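# Assemble two printed flashlight parts to match stand sample

## Task

Join the two printed parts so that they form a flashlight assembled the same way as the completed one displayed on the stand.

## Robot and tools

Robot: two seven-joint arms, left_arm and right_arm, each ending in a two-finger gripper with folding fingers. Bases in the scene frame: left_arm at (-0.045, +0.363, +0.037) m, quat_wxyz (+1.000, 0, 0, +0.006); right_arm at (-0.056, -0.428, +0.037) m, quat_wxyz (+1.000, 0, 0, +0.001).

Frame: every pose, target and reading uses the scene frame. Its origin sits at table-top height halfway between the nominal bases; +z points up, +x points out across the table, and left_arm is on the +y side. Image left/right does not follow arm names. Reported hand position and orientation can be off by a few centimetres, more at long reach.

Gripper axes: fingers point along the gripper's +z, and they open and close along its y. end_effector_position is the spot between the pads when closed; fingertips extend about 33 mm past it for gaps up to 40 mm, only 9 mm when wide open.

The 20-number row (shared by execute_actions and move): one flat list covering both arms. Numbers 1-10 are left_arm: x, y, z in metres, then qw, qx, qy, qz (w first), then gripper position, force_limit, speed. Numbers 11-20 repeat this for right_arm. x, y, z and the quaternion are an absolute pose in the scene frame, not an offset. The three gripper numbers each lie in [-1, 1]. Always send both arms; for an arm meant to stay still, repeat the pose from the last result taken before it stopped moving, plus its last gripper numbers. To hold an orientation, keep sending the same quaternion rather than copying drifted readings.

Gripper numbers: position +1 is fully open (140 mm); the pads touch near -0.8; -1 closes until blocked. force_limit sets squeeze after a slow close: roughly 14 N at -1, 40 N at 0, 58 N at +1. speed sets finger travel: about 30 mm/s at -1, 140 at 0, 250 at +1; faster closes grip harder (up to about 116 N). Both start at +1. To grip, send -1 and look for object_status 2. Codes: 0 moving, 1 blocked while opening, 2 blocked while closing, 3 reached target or pads met. position_measured is in counts: 3 open, about 75 = 100 mm, 139 = 60 mm, 200 = 20 mm, 230 pads together. To grip harder, raise force_limit and nudge position (-1 to -0.98); to soften, open and close slowly. Grip parts with the outer quarter of the pads; deeper grips let fingers fold, giving loose or overly hard holds. Fingertips pushed into a surface fold easily and hide contact.

execute_actions(actions, cameras): actions is a list of actions; each action is a table of up to 15 rows of 20 numbers, one row per 1/30 s step, and a short table repeats its final row to fill the 15 steps (0.5 s). An action is rejected for both arms if any target lies over 0.6 m from that gripper's current position along any gripper axis. Each step the controller limits the command to 70 mm and 16 degrees from the measured pose, so check the "Hand target" line and send the remainder next time. Images come back only with an empty actions list or when cameras names them (["all"] for all; an unknown name voids the call).

move(target, speed, blend, blocking, cameras): drives each gripper in a straight line from its Hand target to the row's pose. target is one row or a list of up to 15 rows. speed is m/s, 0.002 to 2 (default 0.25), one value or one per target; rotation is capped at twice that in rad/s and at 2.5 rad/s. blend in metres rounds corners between listed targets; 0 stops at each. It does not avoid obstacles or the other arm; faster moves lag, overshoot and strike harder. Paths cap at 10 s. blocking=false returns after about 0.5 s while motion continues; a new move replaces a running one. The "move:" line reports the ending (done, off_target, moving, held, fault) and limits (paced = pose clipped, held = steps withheld).

wait(seconds 0 to 10): lets time pass with last commands held. stop(): brakes a running move; fingers continue. zoom_image(camera, region): camera is cam_high, cam_bench, cam_left_wrist or cam_right_wrist; region [x0, y0, x1, y1] pixels from top-left, at most 504 by 504, on that camera's newest image. clear_fault(arm): resets a reported torque or force fault on left_arm or right_arm. finished_scene(scene=1): ends the scene for good, so the assembly must stay put without the robot.

Result lines: joint positions and torques, external joint torques (outside push toward larger angle lowers it), Flange force along the gripper's x y z (noisy, includes held weight), Wrist depth as a 7x7 grid of distances per wrist camera, step readings of positions, and Tool commands. Cameras: cam_high, cam_bench, cam_left_wrist, cam_right_wrist, each 896x504.

Faults and hazards: an arm halts on contact torque at its joint limit (waist, shoulder 35; upper arm roll 32; elbow 30; forearm roll, wrist pitch, wrist roll 12 N m), on 40 N outside force (held weight included), on passing a joint range, or on overspeed; call clear_fault, releasing any grip that pins it first. Joint ranges (rad): waist ±2.901, shoulder ±1.836, upper arm roll ±2.901, elbow -3.077 to -0.117, forearm roll ±2.876, wrist pitch 0.440 to 4.622, wrist roll ±3.051. MOTOR HOT warns of an overheating brake stop lasting 30-60 s; avoid long stretched holds or pushing at unreachable poses. Never let the grippers or the arms collide or one gripper squeeze the other's fingers. Do not drop parts, release them while moving, slam into fixed items, push hard, or leave anything fallen off the table.

Each tool is called after ">>>" as a command line: name --argument value for each argument, lists and objects as JSON in quotes; but a table of rows of numbers goes row by row, as --pt "numbers of a row", without its own name.

## Session

>>> execute_actions --actions '[]'

Scene clock: 0.00 s.
left_arm: end_effector_position=(+0.4665, +0.4128, +0.2170) position_measured=3 object_status=3 end_effector_quat_wxyz=(+0.041, +0.924, -0.358, +0.128) | right_arm: end_effector_position=(+0.0105, -0.7697, +0.1270) position_measured=3 object_status=3 end_effector_quat_wxyz=(+0.621, +0.280, -0.719, +0.141)
Joint positions: left_arm=[0.123 -0.183 0.048 -2.45 -0.299 2.423 -0.438] | right_arm=[-0.84 0.396 0.329 -2.571 -1.129 1.566 1.301]
Joint velocities: within noise
Joint torques (N m): no reading
External joint torques (N m): no reading
Flange force (N): no reading
Wrist depth (mm): cam_left_wrist=[- - - - 371 373 - / 357 - 374 367 379 366 373 / - - 362 371 - 364 371 / - 363 - 369 - 372 - / - 125 - - - 125 99 / - 125 - - - 124 94 / - 360 - - 371 372 -] | cam_right_wrist=[563 1453 1799 2041 - 1191 1050 / 585 - - - - 1261 1109 / 643 - 2074 - - 135 120 / 1180 102 149 - - - 108 / - 100 - - 250 - - / - 210 214 - 232 232 - / - 195 197 191 202 205 207]
Hand target: left_arm +0.4665, +0.4128, +0.2170; +0.041, +0.924, -0.358, +0.128 | right_arm +0.0105, -0.7697, +0.1270; +0.621, +0.280, -0.719, +0.141
Tool commands: left_gripper/position=+1.0 left_gripper/force_limit=+1.0 left_gripper/speed=+1.0 right_gripper/position=+1.0 right_gripper/force_limit=+1.0 right_gripper/speed=+1.0

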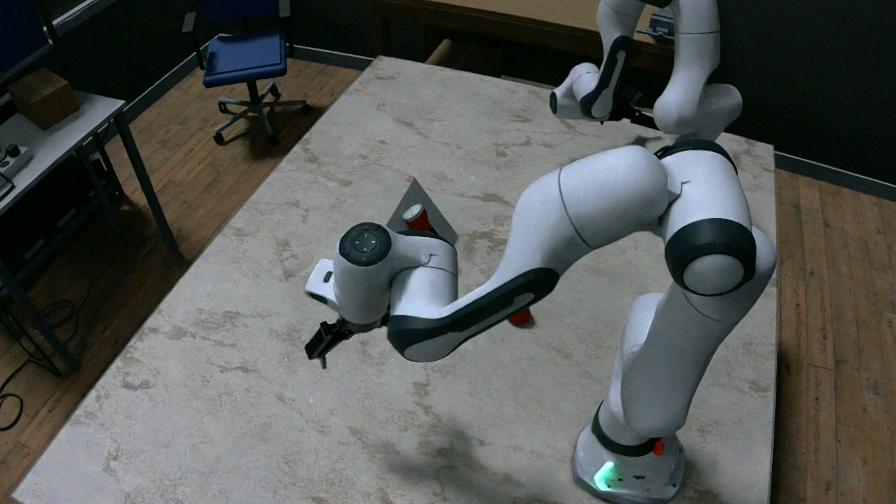

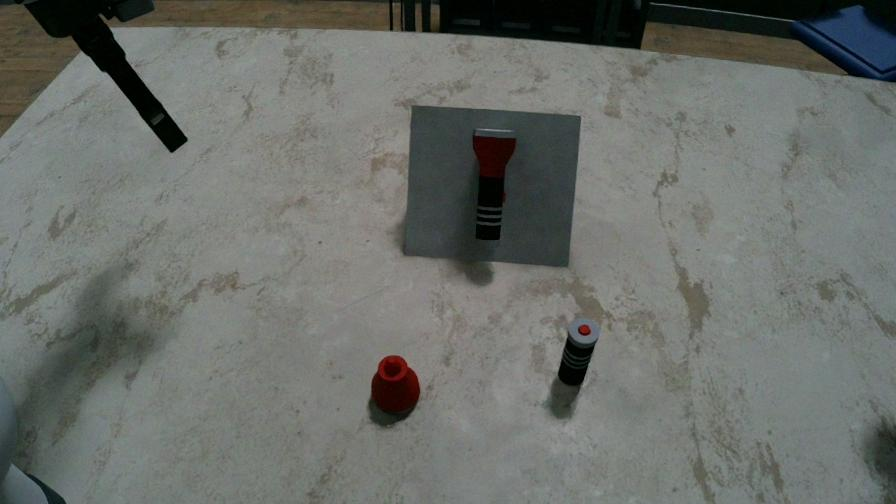

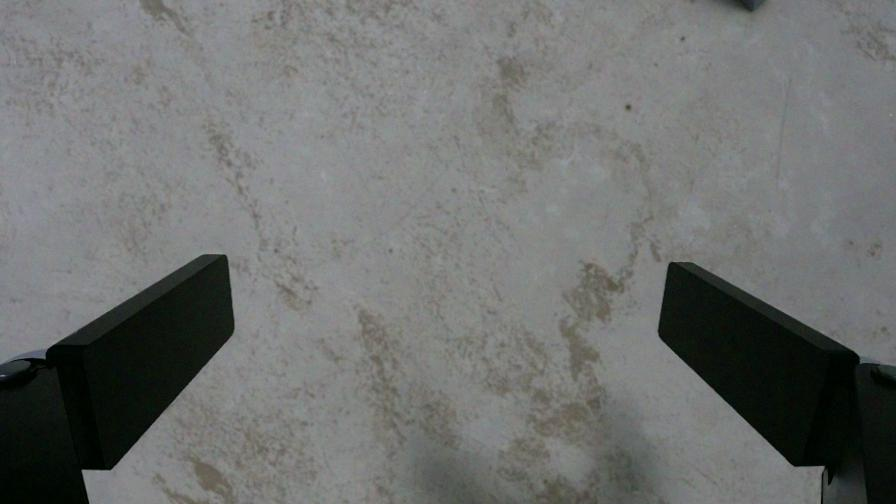

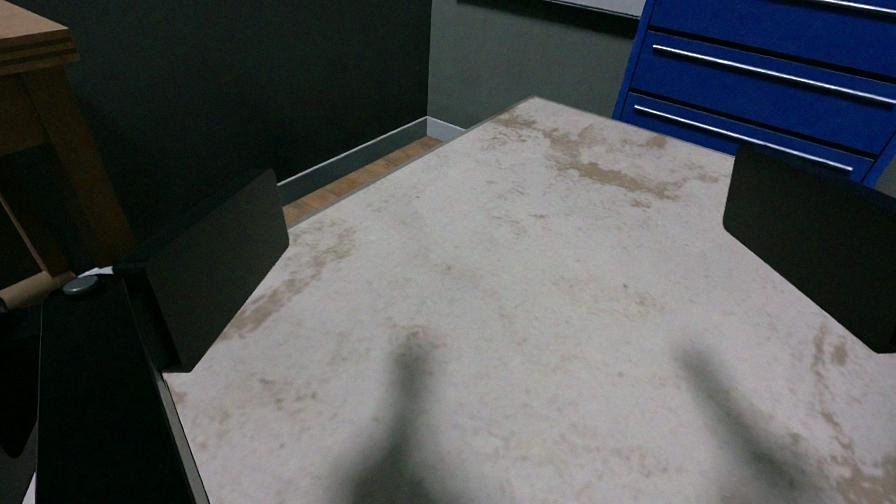

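>>> zoom_image --camera "cam_bench" --region '[340, 280, 640, 450]'

>>> zoom_image --camera "cam_bench" --region '[390, 90, 600, 300]'

>>> zoom_image --camera "cam_bench" --region '[350, 330, 450, 430]'

>>> zoom_image --camera "cam_bench" --region '[530, 300, 630, 420]'

>>> zoom_image --camera "cam_high" --region '[300, 160, 560, 380]'

Scaled by 1.680.

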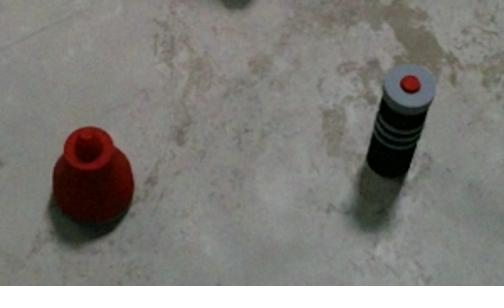

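Scaled by 2.400.

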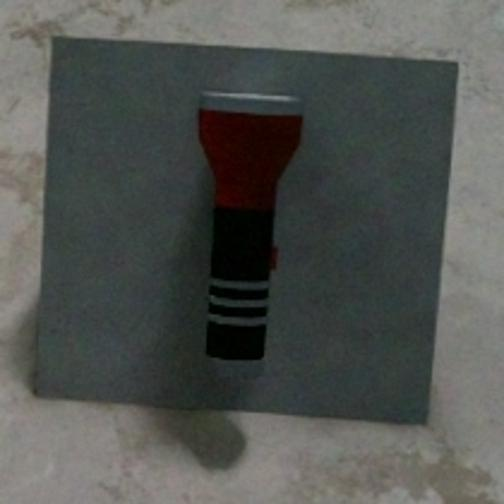

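Scaled by 5.040.

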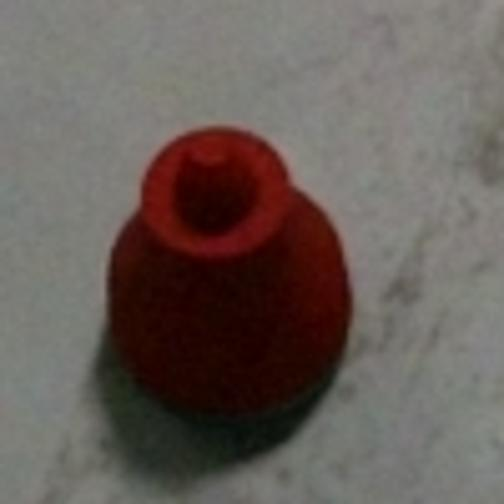

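Scaled by 4.200.

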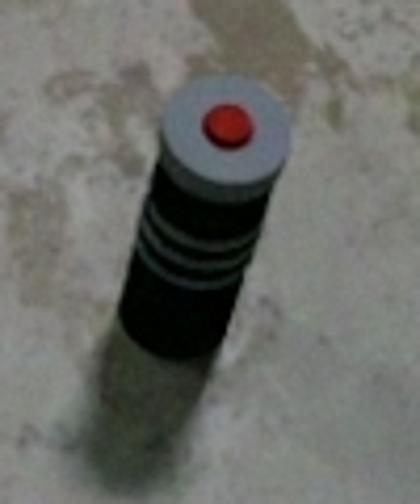

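Scaled by 1.938.

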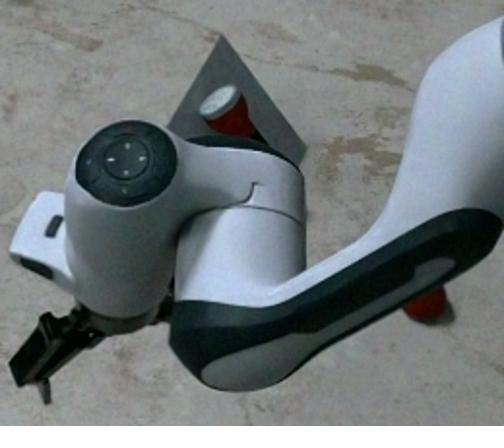

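>>> move --pt "0.344 0.245 0.2 0.041 0.924 -0.358 0.128 1 1 1 0.15 -0.72 0.3 0 0.5736 -0.8192 0 1 1 1" --pt "0.222 0.0775 0.151 0.041 0.924 -0.358 0.128 1 1 1 0.3 -0.4 0.3 0 0.8192 -0.5736 0 1 1 1" --blend '[0.05, 0]' --speed 0.25 --cameras '["all"]'

Scene clock: 187.37 s.
left_arm: end_effector_position=(+0.2208, +0.0785, +0.1494) position_measured=3 object_status=3 end_effector_quat_wxyz=(+0.040, +0.923, -0.362, +0.126) | right_arm: end_effector_position=(+0.2989, -0.4014, +0.3000) position_measured=3 object_status=3 end_effector_quat_wxyz=(+0.001, +0.821, -0.571, +0.000)
Joint positions: left_arm=[-0.212 -0.644 -0.825 -2.93 -0.794 2.593 -1.135] | right_arm=[0.2 -0.637 -0.106 -2.555 -0.069 1.918 -0.215]
Joint velocities: left_arm=[-0.001 -0.001 -0.001 0.001 -0.001 0 -0.006] | right_arm=[within noise]
Joint torques (N m): left_arm=[0.56 -5.3 7.84 18.28 0.27 3.07 -0.27] | right_arm=[-0.57 -10.48 1.7 24.67 1.41 2.88 0.28]
External joint torques (N m): left_arm=[0.49 -1.08 -0.05 -0.16 -0.41 -0.13 -0.27] | right_arm=[-0.61 -0.19 0.51 -0.01 0.69 0.29 0.28]
Flange force (N): left_arm=[-2.6 0.9 -4.9] | right_arm=[-1.6 0.1 0.6]
Wrist depth (mm): cam_left_wrist=[- 296 300 300 - 302 - / - 293 297 300 301 302 308 / - 293 - 303 301 304 308 / 291 295 300 304 300 301 299 / - 125 298 289 297 125 105 / - 295 296 - - - 94 / - - 296 - 295 308 -] | cam_right_wrist=[414 - - - - 384 - / 427 - - - - 391 - / - - - - 450 135 114 / 492 102 - - - - 108 / - 100 - - - - - / - 503 - - - 583 - / - 668 680 - - - -]
Hand target: left_arm +0.2220, +0.0775, +0.1510; +0.041, +0.924, -0.358, +0.128 | right_arm +0.3000, -0.4000, +0.3000; +0.000, +0.819, -0.574, +0.000
Off the commanded pose: left_arm 0.002 m, 1 deg | right_arm 0.002 m, 0 deg.
move: done
camera_calibration:
cam_left_wrist: T_world_to_cam=[[-0.67007, -0.741124, 0.0417376, 0.202799], [-0.741357, 0.670992, 0.0126249, 0.126826], [-0.0373622, -0.0224829, -0.999049, 0.308596], [0, 0, 0, 1]] pos_world=[0.241443, 0.0721386, 0.298237]
cam_right_wrist: T_world_to_cam=[[-0.954388, -0.296405, -0.035881, 0.196283], [-0.281074, 0.851422, 0.442807, 0.275938], [-0.1007, 0.432695, -0.895899, 0.608713], [0, 0, 0, 1]] pos_world=[0.326187, -0.440147, 0.430201]

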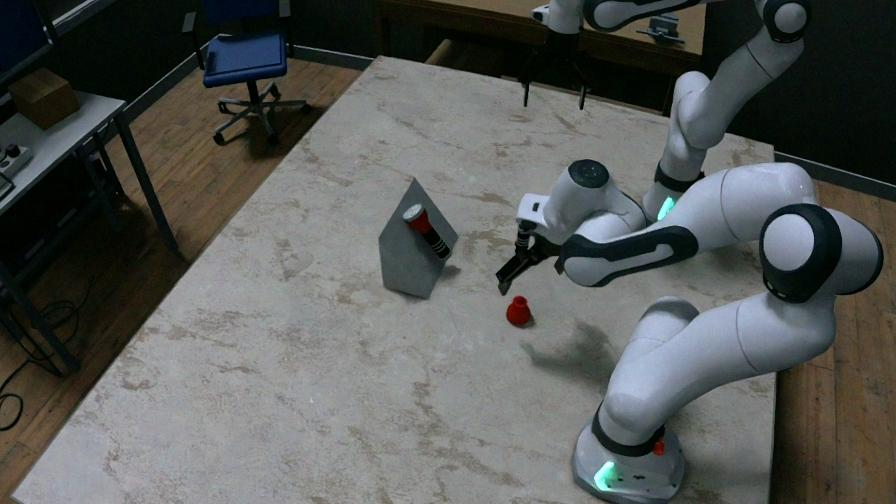

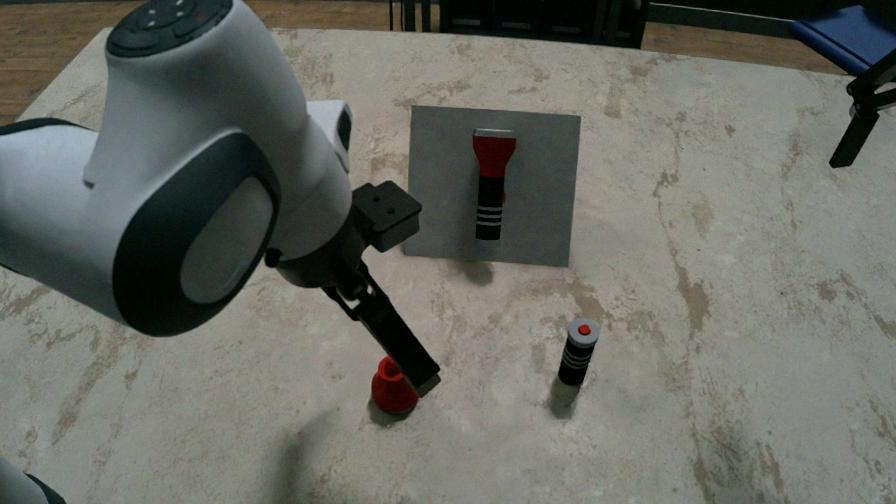

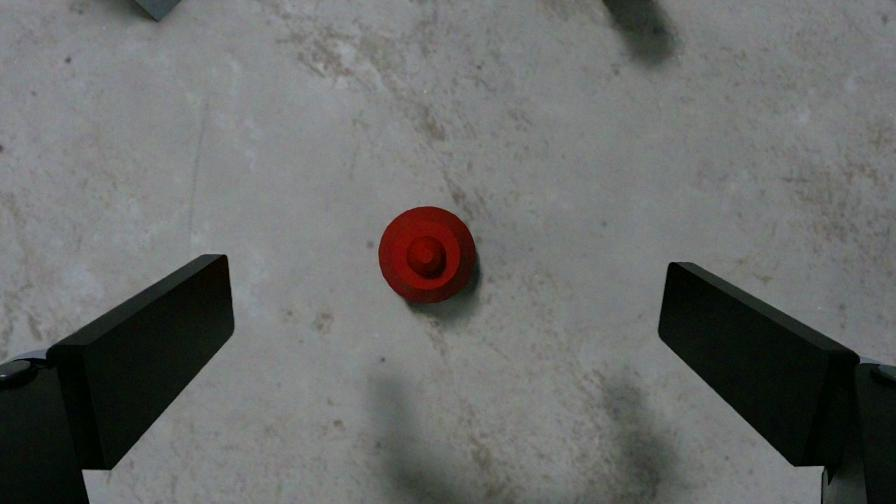

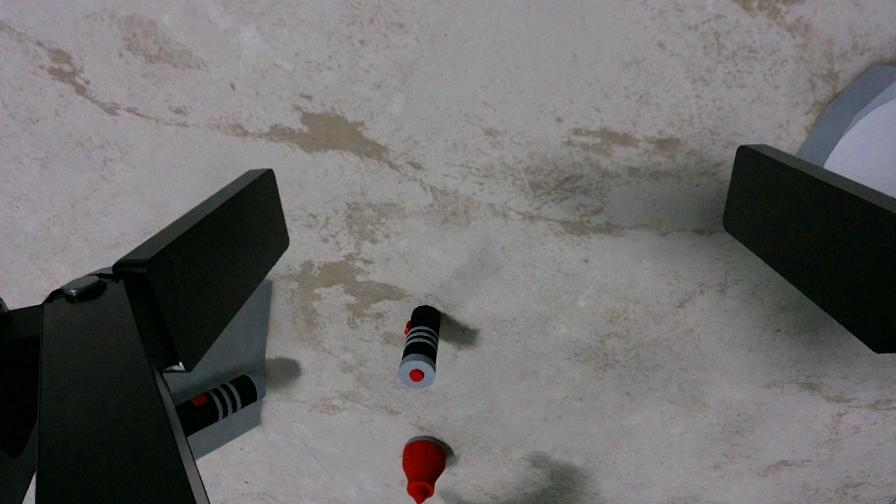

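>>> zoom_image --camera "cam_left_wrist" --region '[370, 195, 490, 315]'

>>> zoom_image --camera "cam_right_wrist" --region '[370, 280, 500, 410]'

>>> zoom_image --camera "cam_right_wrist" --region '[160, 340, 300, 460]'

>>> zoom_image --camera "cam_right_wrist" --region '[380, 420, 480, 504]'

>>> zoom_image --camera "cam_high" --region '[370, 170, 470, 310]'

Scaled by 4.200.

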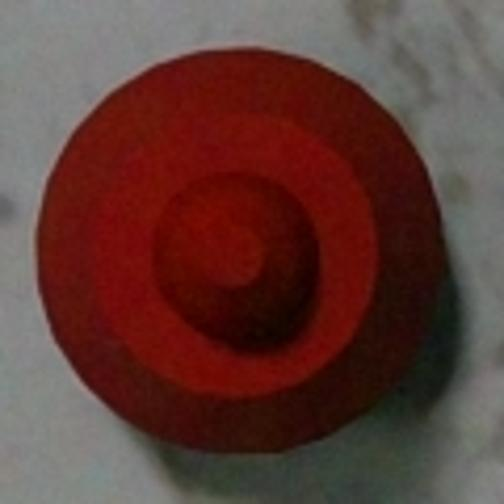

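Scaled by 3.877.

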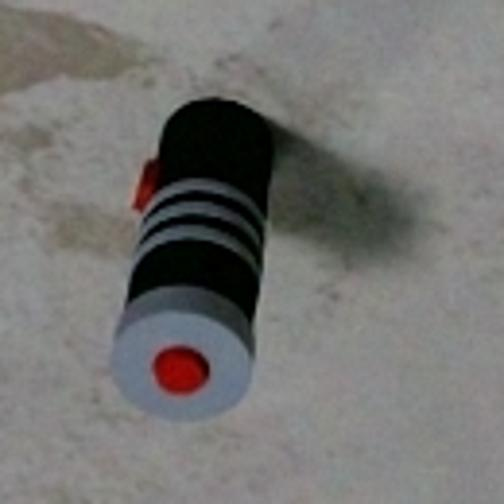

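Scaled by 3.600.

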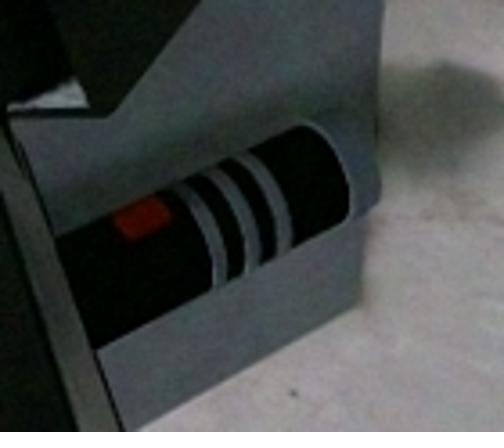

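Scaled by 5.040.

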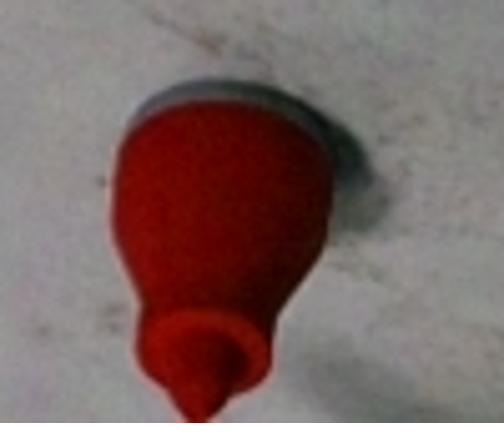

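Scaled by 3.600.

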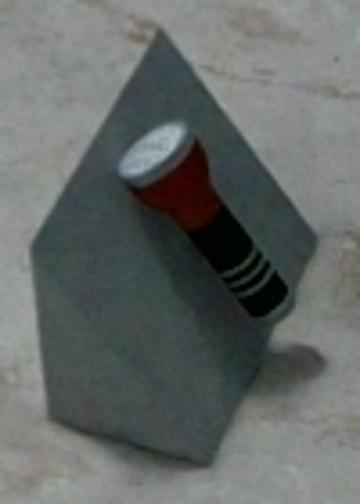

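>>> move --target '[0.221, 0.0785, 0.095, 0.041, 0.924, -0.358, 0.128, 1, 1, 1, 0.3, -0.4, 0.3, 0, 0.8192, -0.5736, 0, 1, 1, 1]' --speed 0.15 --cameras '["cam_left_wrist", "cam_high"]'

Scene clock: 215.53 s.
left_arm: end_effector_position=(+0.2209, +0.0797, +0.0948) position_measured=3 object_status=3 end_effector_quat_wxyz=(+0.040, +0.925, -0.356, +0.127) | right_arm: end_effector_position=(+0.2989, -0.4013, +0.3000) position_measured=3 object_status=3 end_effector_quat_wxyz=(+0.001, +0.821, -0.571, +0.000)
Joint positions: left_arm=[-0.158 -0.391 -0.941 -2.951 -0.877 2.873 -1.09] | right_arm=[0.2 -0.637 -0.106 -2.555 -0.069 1.918 -0.215]
Joint velocities: left_arm=[0.001 -0.001 0.001 0 0 0.004 0.002] | right_arm=[within noise]
Joint torques (N m): left_arm=[-0.19 -6.93 6.12 15.3 0.64 3.26 -0.08] | right_arm=[-0.55 -10.53 1.68 24.61 1.43 2.86 0.26]
External joint torques (N m): left_arm=[-0.18 0.57 0.77 -0.16 0.02 0.06 -0.08] | right_arm=[-0.57 -0.15 0.52 -0.15 0.72 0.26 0.26]
Flange force (N): left_arm=[-1.3 -1.9 1.6] | right_arm=[-1.7 0.4 0.8]
Wrist depth (mm): cam_left_wrist=[239 235 241 247 249 246 248 / 238 239 240 243 246 - - / 237 239 242 - 247 248 250 / - 239 242 180 - 247 250 / - 125 241 216 - 125 249 / - 239 242 245 - 246 94 / - 239 241 243 245 247 -] | cam_right_wrist=[- - - - - - 394 / - 453 429 - - - - / - 447 442 - - 135 114 / - 102 - 495 - - 108 / - 100 546 522 - - - / - - 589 558 550 - - / - 666 - - - - -]
Hand target: left_arm +0.2210, +0.0785, +0.0950; +0.041, +0.924, -0.358, +0.128 | right_arm +0.3000, -0.4000, +0.3000; +0.000, +0.819, -0.574, +0.000
Off the commanded pose: left_arm 0.001 m, 0 deg | right_arm 0.002 m, 0 deg.
move: done
camera_calibration:
cam_left_wrist: T_world_to_cam=[[-0.661429, -0.748786, 0.0427854, 0.204661], [-0.749168, 0.662312, 0.00955349, 0.129529], [-0.0354908, -0.0257345, -0.999039, 0.253977], [0, 0, 0, 1]] pos_world=[0.241422, 0.073995, 0.243739]
Images, in order (width x height): cam_high 896x504, cam_left_wrist 896x504.

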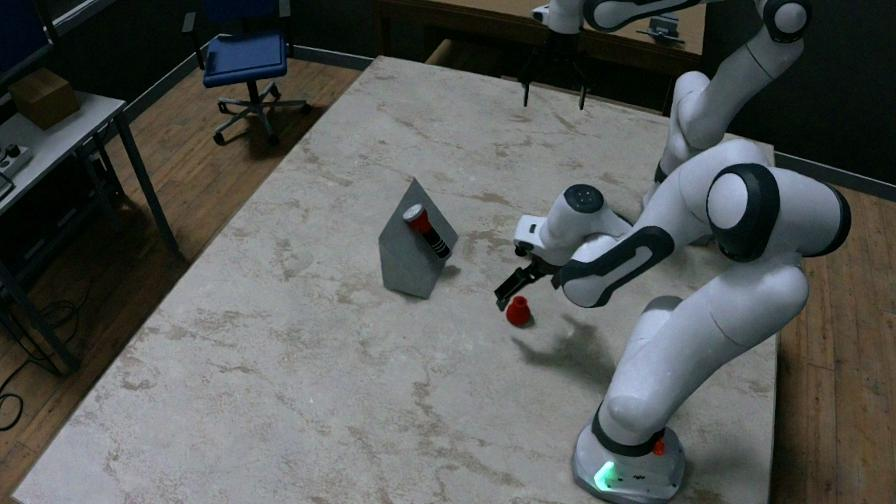

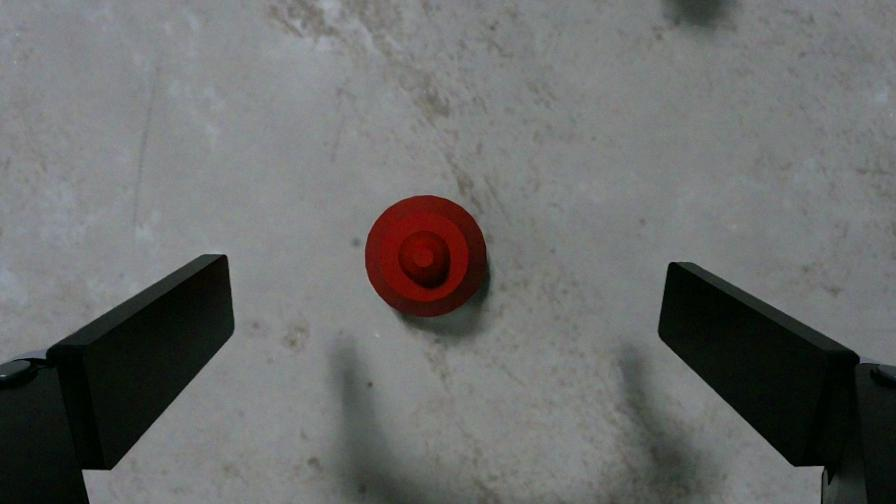

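>>> zoom_image --camera "cam_left_wrist" --region '[360, 190, 490, 320]'

>>> zoom_image --camera "cam_left_wrist" --region '[395, 225, 455, 285]'

Scaled by 3.877.

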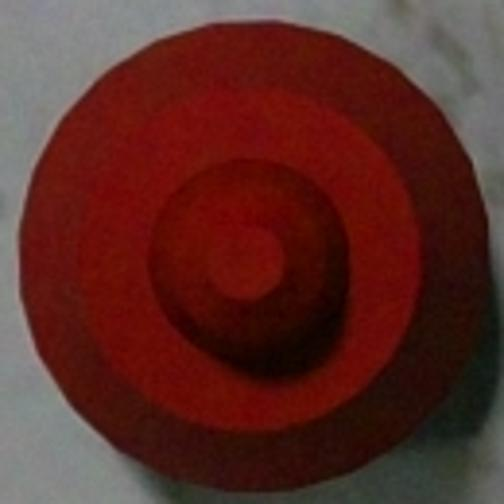

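Scaled by 8.400.

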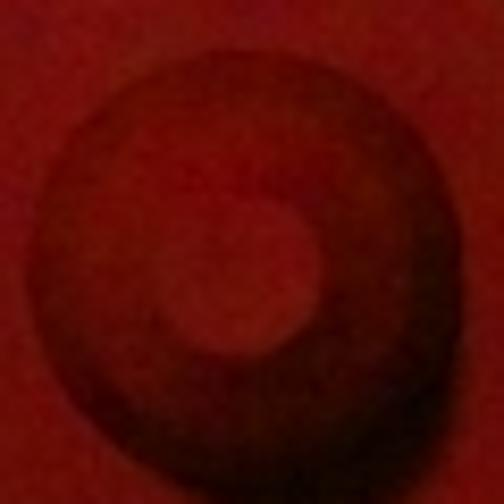

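>>> move --pt "0.27 0.2 0.22 0.041 0.924 -0.358 0.128 1 1 1 0.295 -0.32 0.29 0 0.7934 -0.6088 0 1 1 1" --pt "0.33 0.42 0.28 0.03 0.96 -0.25 0.09 1 1 1 0.29 -0.25 0.27 0 0.766 -0.6428 0 1 1 1" --pt "0.26 0.64 0.3 0.0 0.995 -0.1 0.0 1 1 1 0.285 -0.19 0.24 0 0.7373 -0.6756 0 1 1 1" --pt "0.04 0.78 0.3 0.0 1.0 0.0 0.0 1 1 1 0.281 -0.15 0.22 0 0.7071 -0.7071 0 1 1 1" --blend '[0.06, 0.06, 0.06, 0]' --speed 0.35 --cameras '["all"]'

Scene clock: 563.93 s.
left_arm: end_effector_position=(+0.0409, +0.7799, +0.3002) position_measured=3 object_status=3 end_effector_quat_wxyz=(+0.000, +1.000, +0.004, +0.002) | right_arm: end_effector_position=(+0.2802, -0.1512, +0.2199) position_measured=3 object_status=3 end_effector_quat_wxyz=(+0.002, +0.710, -0.704, +0.001)
Joint positions: left_arm=[0.78 -0.469 0.511 -2.371 0.236 1.948 -0.408] | right_arm=[0.142 -0.336 0.531 -2.481 0.201 2.176 0.524]
Joint velocities: left_arm=[-0.001 0.001 0.001 0 -0.001 0 0.005] | right_arm=[within noise]
Joint torques (N m): left_arm=[-0.27 -12.67 -6.56 23.9 1.33 2.23 0.04] | right_arm=[-1.1 -16.56 -4.11 23.36 1.29 2.78 0.36]
External joint torques (N m): left_arm=[-0.21 -0.04 0.31 -0.47 0.62 -0.42 0.04] | right_arm=[-1.15 -0.65 0.68 0.16 0.68 0.26 0.36]
Flange force (N): left_arm=[-1.2 1.6 0.1] | right_arm=[-0.4 1.1 0.1]
Wrist depth (mm): cam_left_wrist=[1204 1215 - - - - 421 / 1244 1281 426 437 415 - 428 / 1293 1320 - 438 - - - / 1390 1382 475 - - - 429 / - 125 - - - 125 401 / - 1468 - 506 - - 94 / - 1555 - - 530 548 -] | cam_right_wrist=[- - - - - 338 - / - - - - - - - / 286 131 - - - 135 113 / - 102 - - 393 - 108 / - 101 - - 408 - - / - 393 - - - - - / - - 516 - - - -]
Hand target: left_arm +0.0400, +0.7800, +0.3000; +0.000, +1.000, +0.000, +0.000 | right_arm +0.2810, -0.1500, +0.2200; +0.000, +0.707, -0.707, +0.000
Off the commanded pose: left_arm 0.001 m, 0 deg | right_arm 0.001 m, 1 deg.
move: done
camera_calibration:
cam_left_wrist: T_world_to_cam=[[0.0321288, -0.998031, 0.0538727, 0.763729], [-0.962945, -0.0164683, 0.269196, -0.0108727], [-0.267779, -0.0605253, -0.961577, 0.4961], [0, 0, 0, 1]] pos_world=[0.0978374, 0.792073, 0.438821]
cam_right_wrist: T_world_to_cam=[[-0.998348, 0.0436316, -0.0373931, 0.313807], [0.0227067, 0.897323, 0.44079, 0.0153202], [0.0527861, 0.439213, -0.896831, 0.385041], [0, 0, 0, 1]] pos_world=[0.292615, -0.196554, 0.350298]

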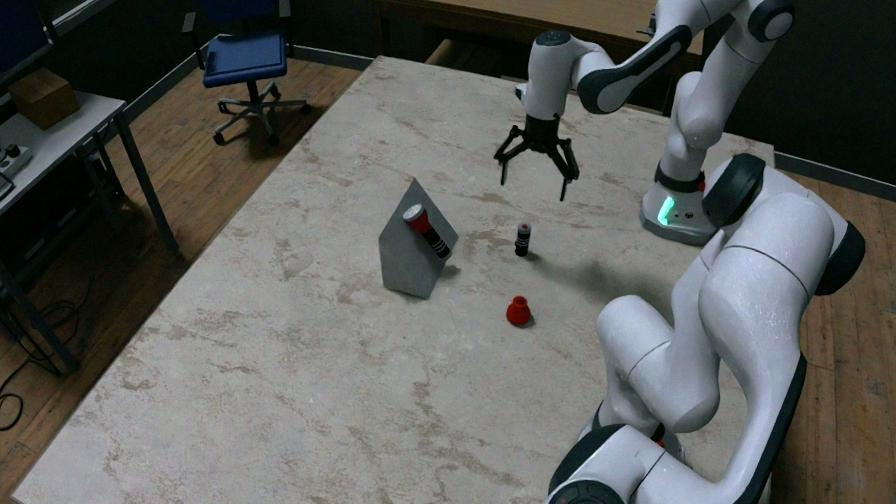

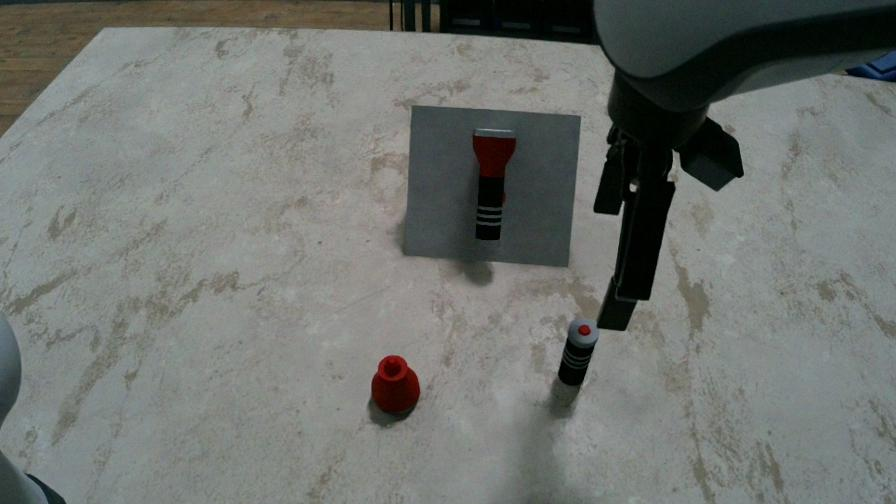

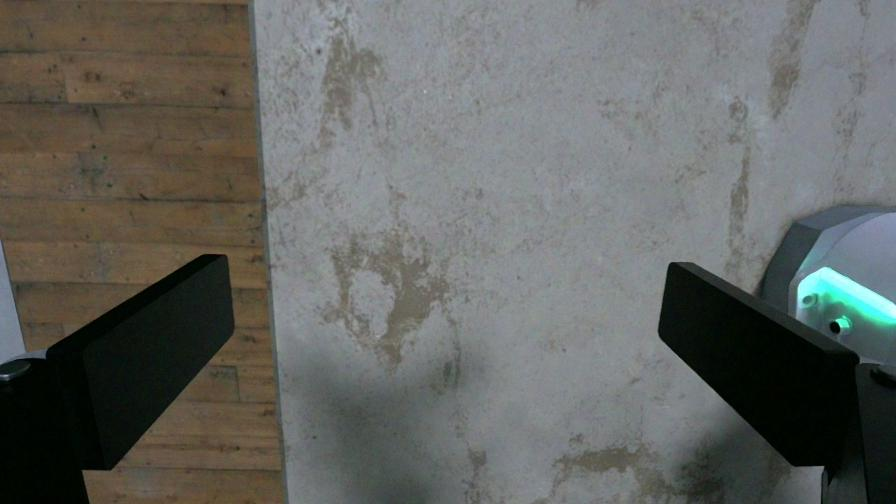

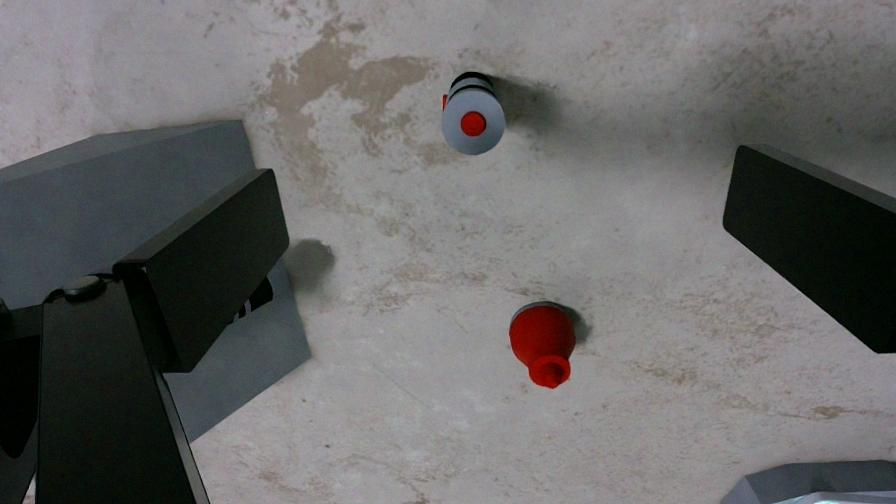

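>>> zoom_image --camera "cam_right_wrist" --region '[420, 55, 540, 175]'

>>> zoom_image --camera "cam_right_wrist" --region '[490, 290, 610, 410]'

>>> zoom_image --camera "cam_high" --region '[480, 210, 570, 340]'

Scaled by 4.200.

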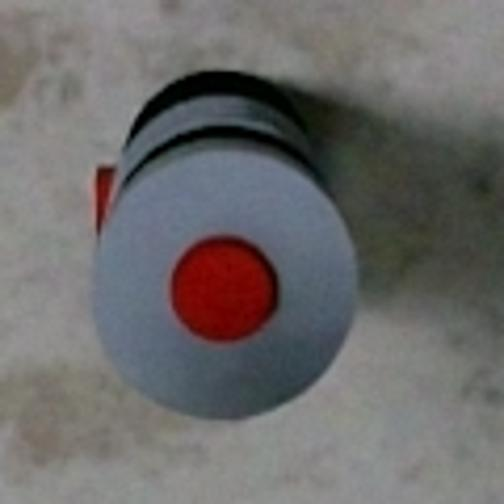

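Scaled by 4.200.

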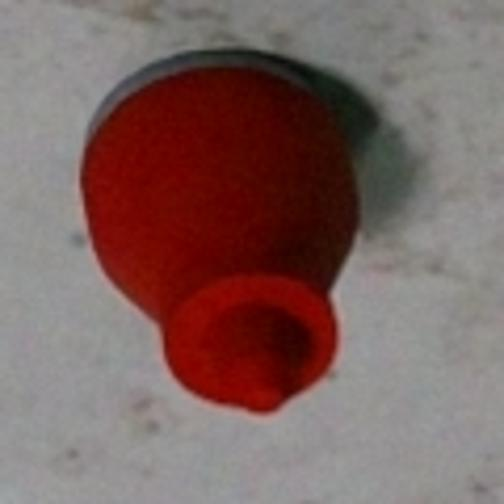

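Scaled by 3.877.

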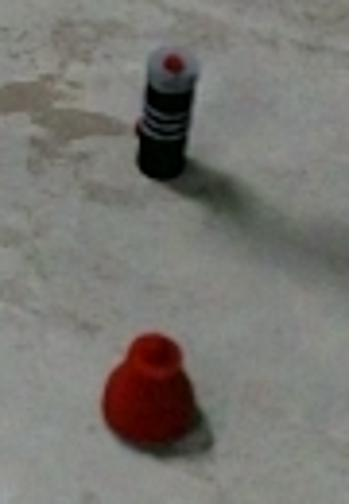

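>>> move --target '[0.04, 0.78, 0.3, 0.0, 1.0, 0.0, 0.0, 1, 1, 1, 0.287, -0.15, 0.155, 0, 0.7071, -0.7071, 0, 1, 1, 1]' --speed 0.15 --cameras '["cam_right_wrist", "cam_bench", "cam_high"]'

Scene clock: 612.17 s.
left_arm: end_effector_position=(+0.0408, +0.7799, +0.3002) position_measured=3 object_status=3 end_effector_quat_wxyz=(+0.000, +1.000, +0.002, +0.002) | right_arm: end_effector_position=(+0.2857, -0.1504, +0.1551) position_measured=3 object_status=3 end_effector_quat_wxyz=(+0.001, +0.709, -0.705, -0.001)
Joint positions: left_arm=[0.78 -0.469 0.511 -2.371 0.236 1.948 -0.406] | right_arm=[0.108 -0.199 0.578 -2.546 0.158 2.37 0.559]
Joint velocities: left_arm=[within noise] | right_arm=[0 0 0 0.001 0 0.004 0.005]
Joint torques (N m): left_arm=[0.11 -12.5 -6.95 23.91 1.18 2.26 0.12] | right_arm=[-1.16 -18.57 -2.24 21.74 0.22 2.84 0.22]
External joint torques (N m): left_arm=[0.11 0.08 -0.17 -0.43 0.46 -0.38 0.12] | right_arm=[-1.12 -0.33 0.83 0.08 -0.31 0.31 0.22]
Flange force (N): left_arm=[-0.8 1.7 -0.1] | right_arm=[-1.4 -1.3 1.6]
Wrist depth (mm): cam_left_wrist=[1198 1227 - 412 412 - - / 1256 1287 - 423 421 - - / 1306 1281 - 430 449 - 457 / 1340 1390 463 476 - - 430 / - 125 479 485 - 125 405 / - 1519 502 - 530 - 94 / - 1564 544 - 539 542 -] | cam_right_wrist=[- - - - 260 - 252 / - - 285 - 275 277 - / 256 - 308 - 308 137 112 / 247 102 313 315 317 - 108 / - 100 - - - - - / - 330 370 - 335 379 - / - - - - - - -]
Hand target: left_arm +0.0400, +0.7800, +0.3000; +0.000, +1.000, +0.000, +0.000 | right_arm +0.2870, -0.1500, +0.1550; +0.000, +0.707, -0.707, +0.000
Off the commanded pose: left_arm 0.001 m, 0 deg | right_arm 0.001 m, 0 deg.
move: done
camera_calibration:
cam_right_wrist: T_world_to_cam=[[-0.998277, 0.0468935, -0.0352696, 0.316978], [0.0264036, 0.895792, 0.443689, 0.041351], [0.0524003, 0.441993, -0.895487, 0.326605], [0, 0, 0, 1]] pos_world=[0.298226, -0.196263, 0.285303]
Images, in order (width x height): cam_high 896x504, cam_bench 896x504, cam_right_wrist 896x504.

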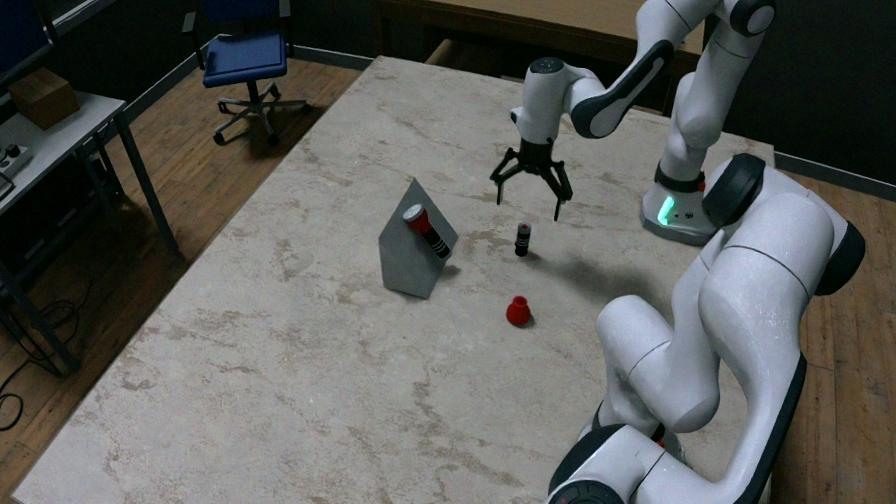

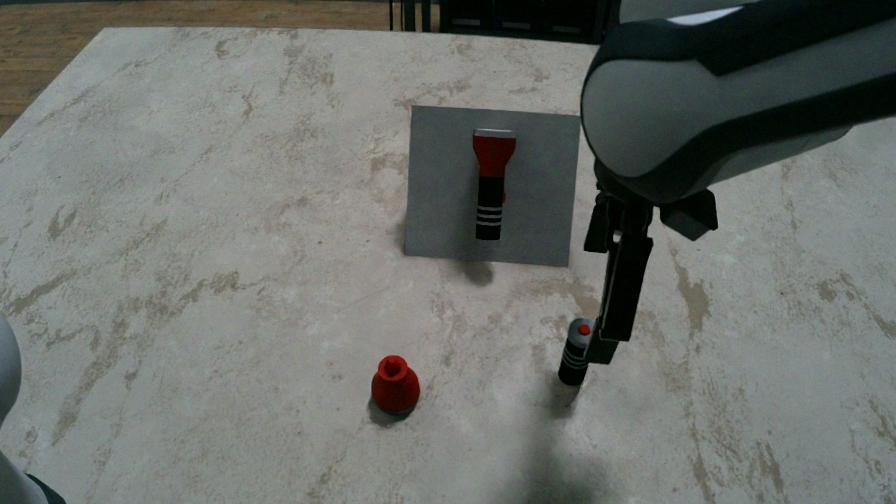

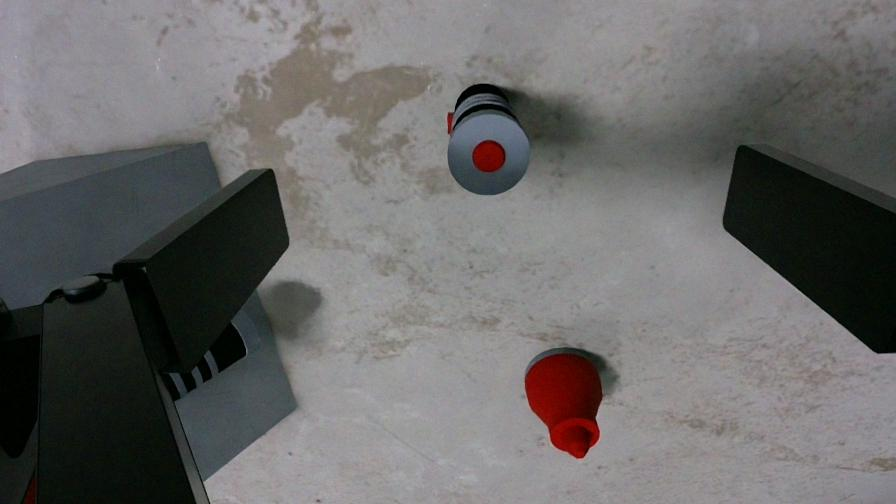

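>>> zoom_image --camera "cam_right_wrist" --region '[420, 70, 560, 210]'

>>> zoom_image --camera "cam_right_wrist" --region '[490, 330, 630, 470]'

Scaled by 3.600.

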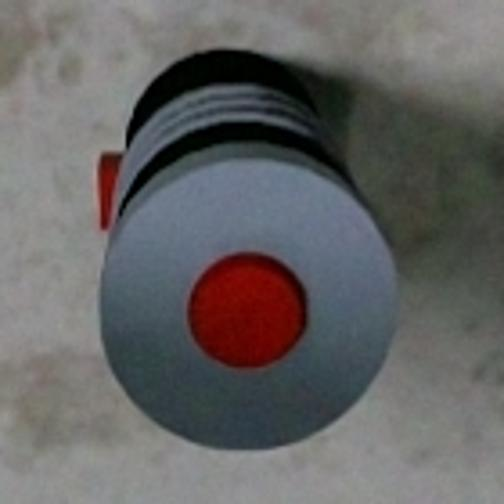

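Scaled by 3.600.

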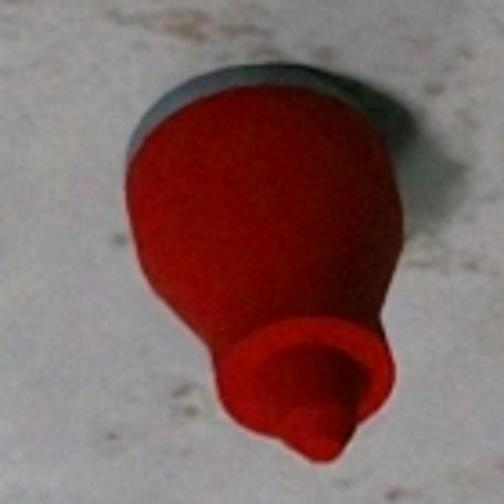

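>>> move --pt "0.04 0.78 0.3 0.0 1.0 0.0 0.0 1 1 1 0.288 -0.1515 0.119 0 0.7071 -0.7071 0 1 1 1" --pt "0.04 0.78 0.3 0.0 1.0 0.0 0.0 1 1 1 0.288 -0.1515 0.119 0 0.7071 -0.7071 0 -0.08 -1 -0.5" --speed 0.1 --cameras '["cam_right_wrist", "cam_bench"]'

Scene clock: 659.23 s.
left_arm: end_effector_position=(+0.0408, +0.7799, +0.3002) position_measured=3 object_status=3 end_effector_quat_wxyz=(+0.000, +1.000, +0.002, +0.002) | right_arm: end_effector_position=(+0.2873, -0.1517, +0.1195) position_measured=139 object_status=0 end_effector_quat_wxyz=(+0.001, +0.709, -0.706, -0.001)
Joint positions: left_arm=[0.78 -0.469 0.511 -2.371 0.236 1.948 -0.406] | right_arm=[0.089 -0.109 0.597 -2.575 0.101 2.481 0.6]
Joint torques (N m): left_arm=[0.14 -12.46 -7.02 23.9 1.17 2.23 0.1] | right_arm=[-0.6 -19.94 -1.39 20.06 0.14 2.8 0.28]
External joint torques (N m): left_arm=[0.14 0.26 -0.2 -0.52 0.46 -0.42 0.1] | right_arm=[-0.54 -0.4 0.37 -0.21 -0.33 0.3 0.28]
Flange force (N): left_arm=[-0.6 1.5 0.1] | right_arm=[-0.4 0.2 1.5]
Wrist depth (mm): cam_left_wrist=[1204 1232 404 - - 418 - / 1256 1256 421 - - - - / 1293 1306 442 - - - 444 / 1354 1375 443 - - 474 426 / - 125 - - - 125 388 / - 1476 - - 505 124 94 / - 1633 - - 533 539 -] | cam_right_wrist=[234 - 230 - - 226 220 / - 254 - - - 241 - / 254 265 - 162 135 249 255 / 240 93 92 284 278 80 81 / - 78 - 304 302 - 71 / - - - - - - - / - - - 365 322 - -]
Hand target: left_arm +0.0400, +0.7800, +0.3000; +0.000, +1.000, +0.000, +0.000 | right_arm +0.2880, -0.1515, +0.1190; +0.000, +0.707, -0.707, +0.000
Off the commanded pose: left_arm 0.001 m, 0 deg | right_arm 0.001 m, 0 deg.
move: done
camera_calibration:
cam_right_wrist: T_world_to_cam=[[-0.998132, 0.0489058, -0.0366226, 0.317878], [0.0275996, 0.89567, 0.443863, 0.0578958], [0.0545092, 0.442023, -0.895346, 0.294483], [0, 0, 0, 1]] pos_world=[0.299634, -0.19757, 0.249608]
Images, in order (width x height): cam_bench 896x504, cam_right_wrist 896x504.

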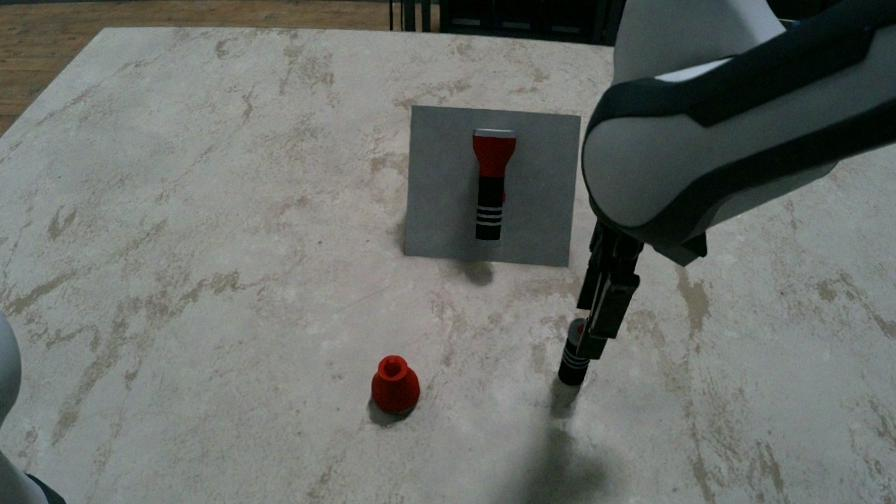

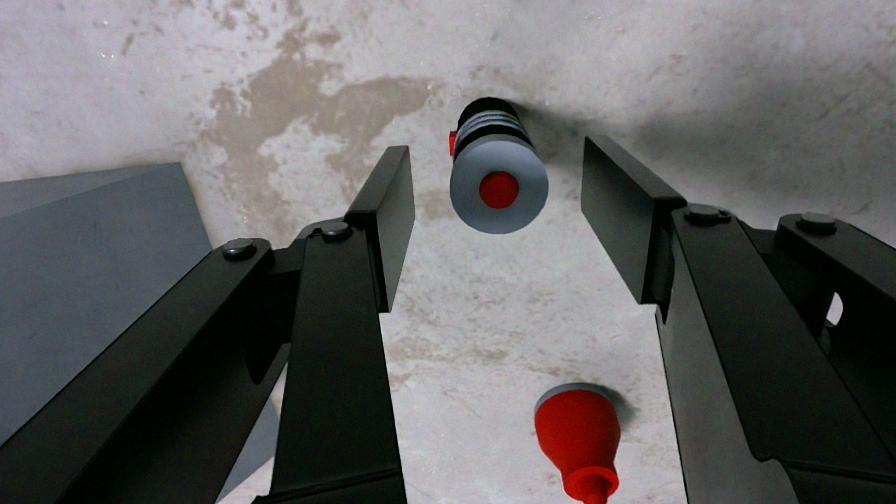

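>>> zoom_image --camera "cam_right_wrist" --region '[370, 80, 650, 320]'

>>> zoom_image --camera "cam_bench" --region '[530, 260, 660, 400]'

Scaled by 1.800.

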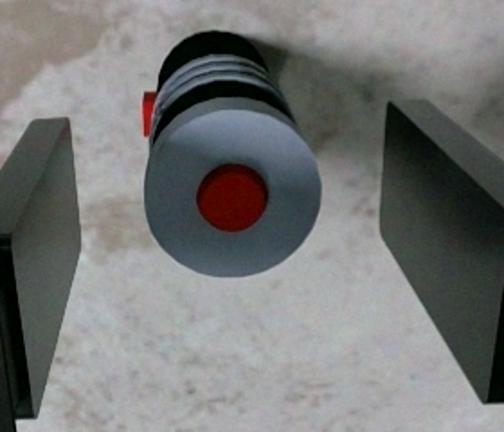

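Scaled by 3.600.

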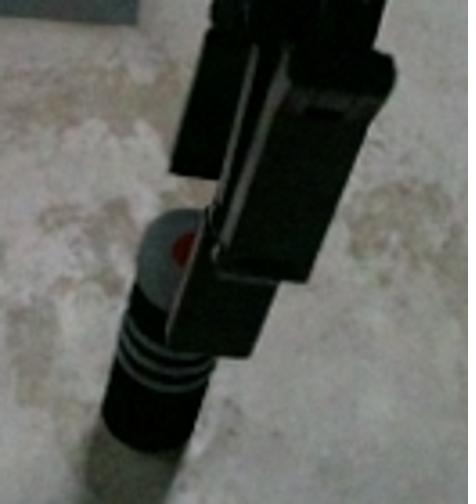

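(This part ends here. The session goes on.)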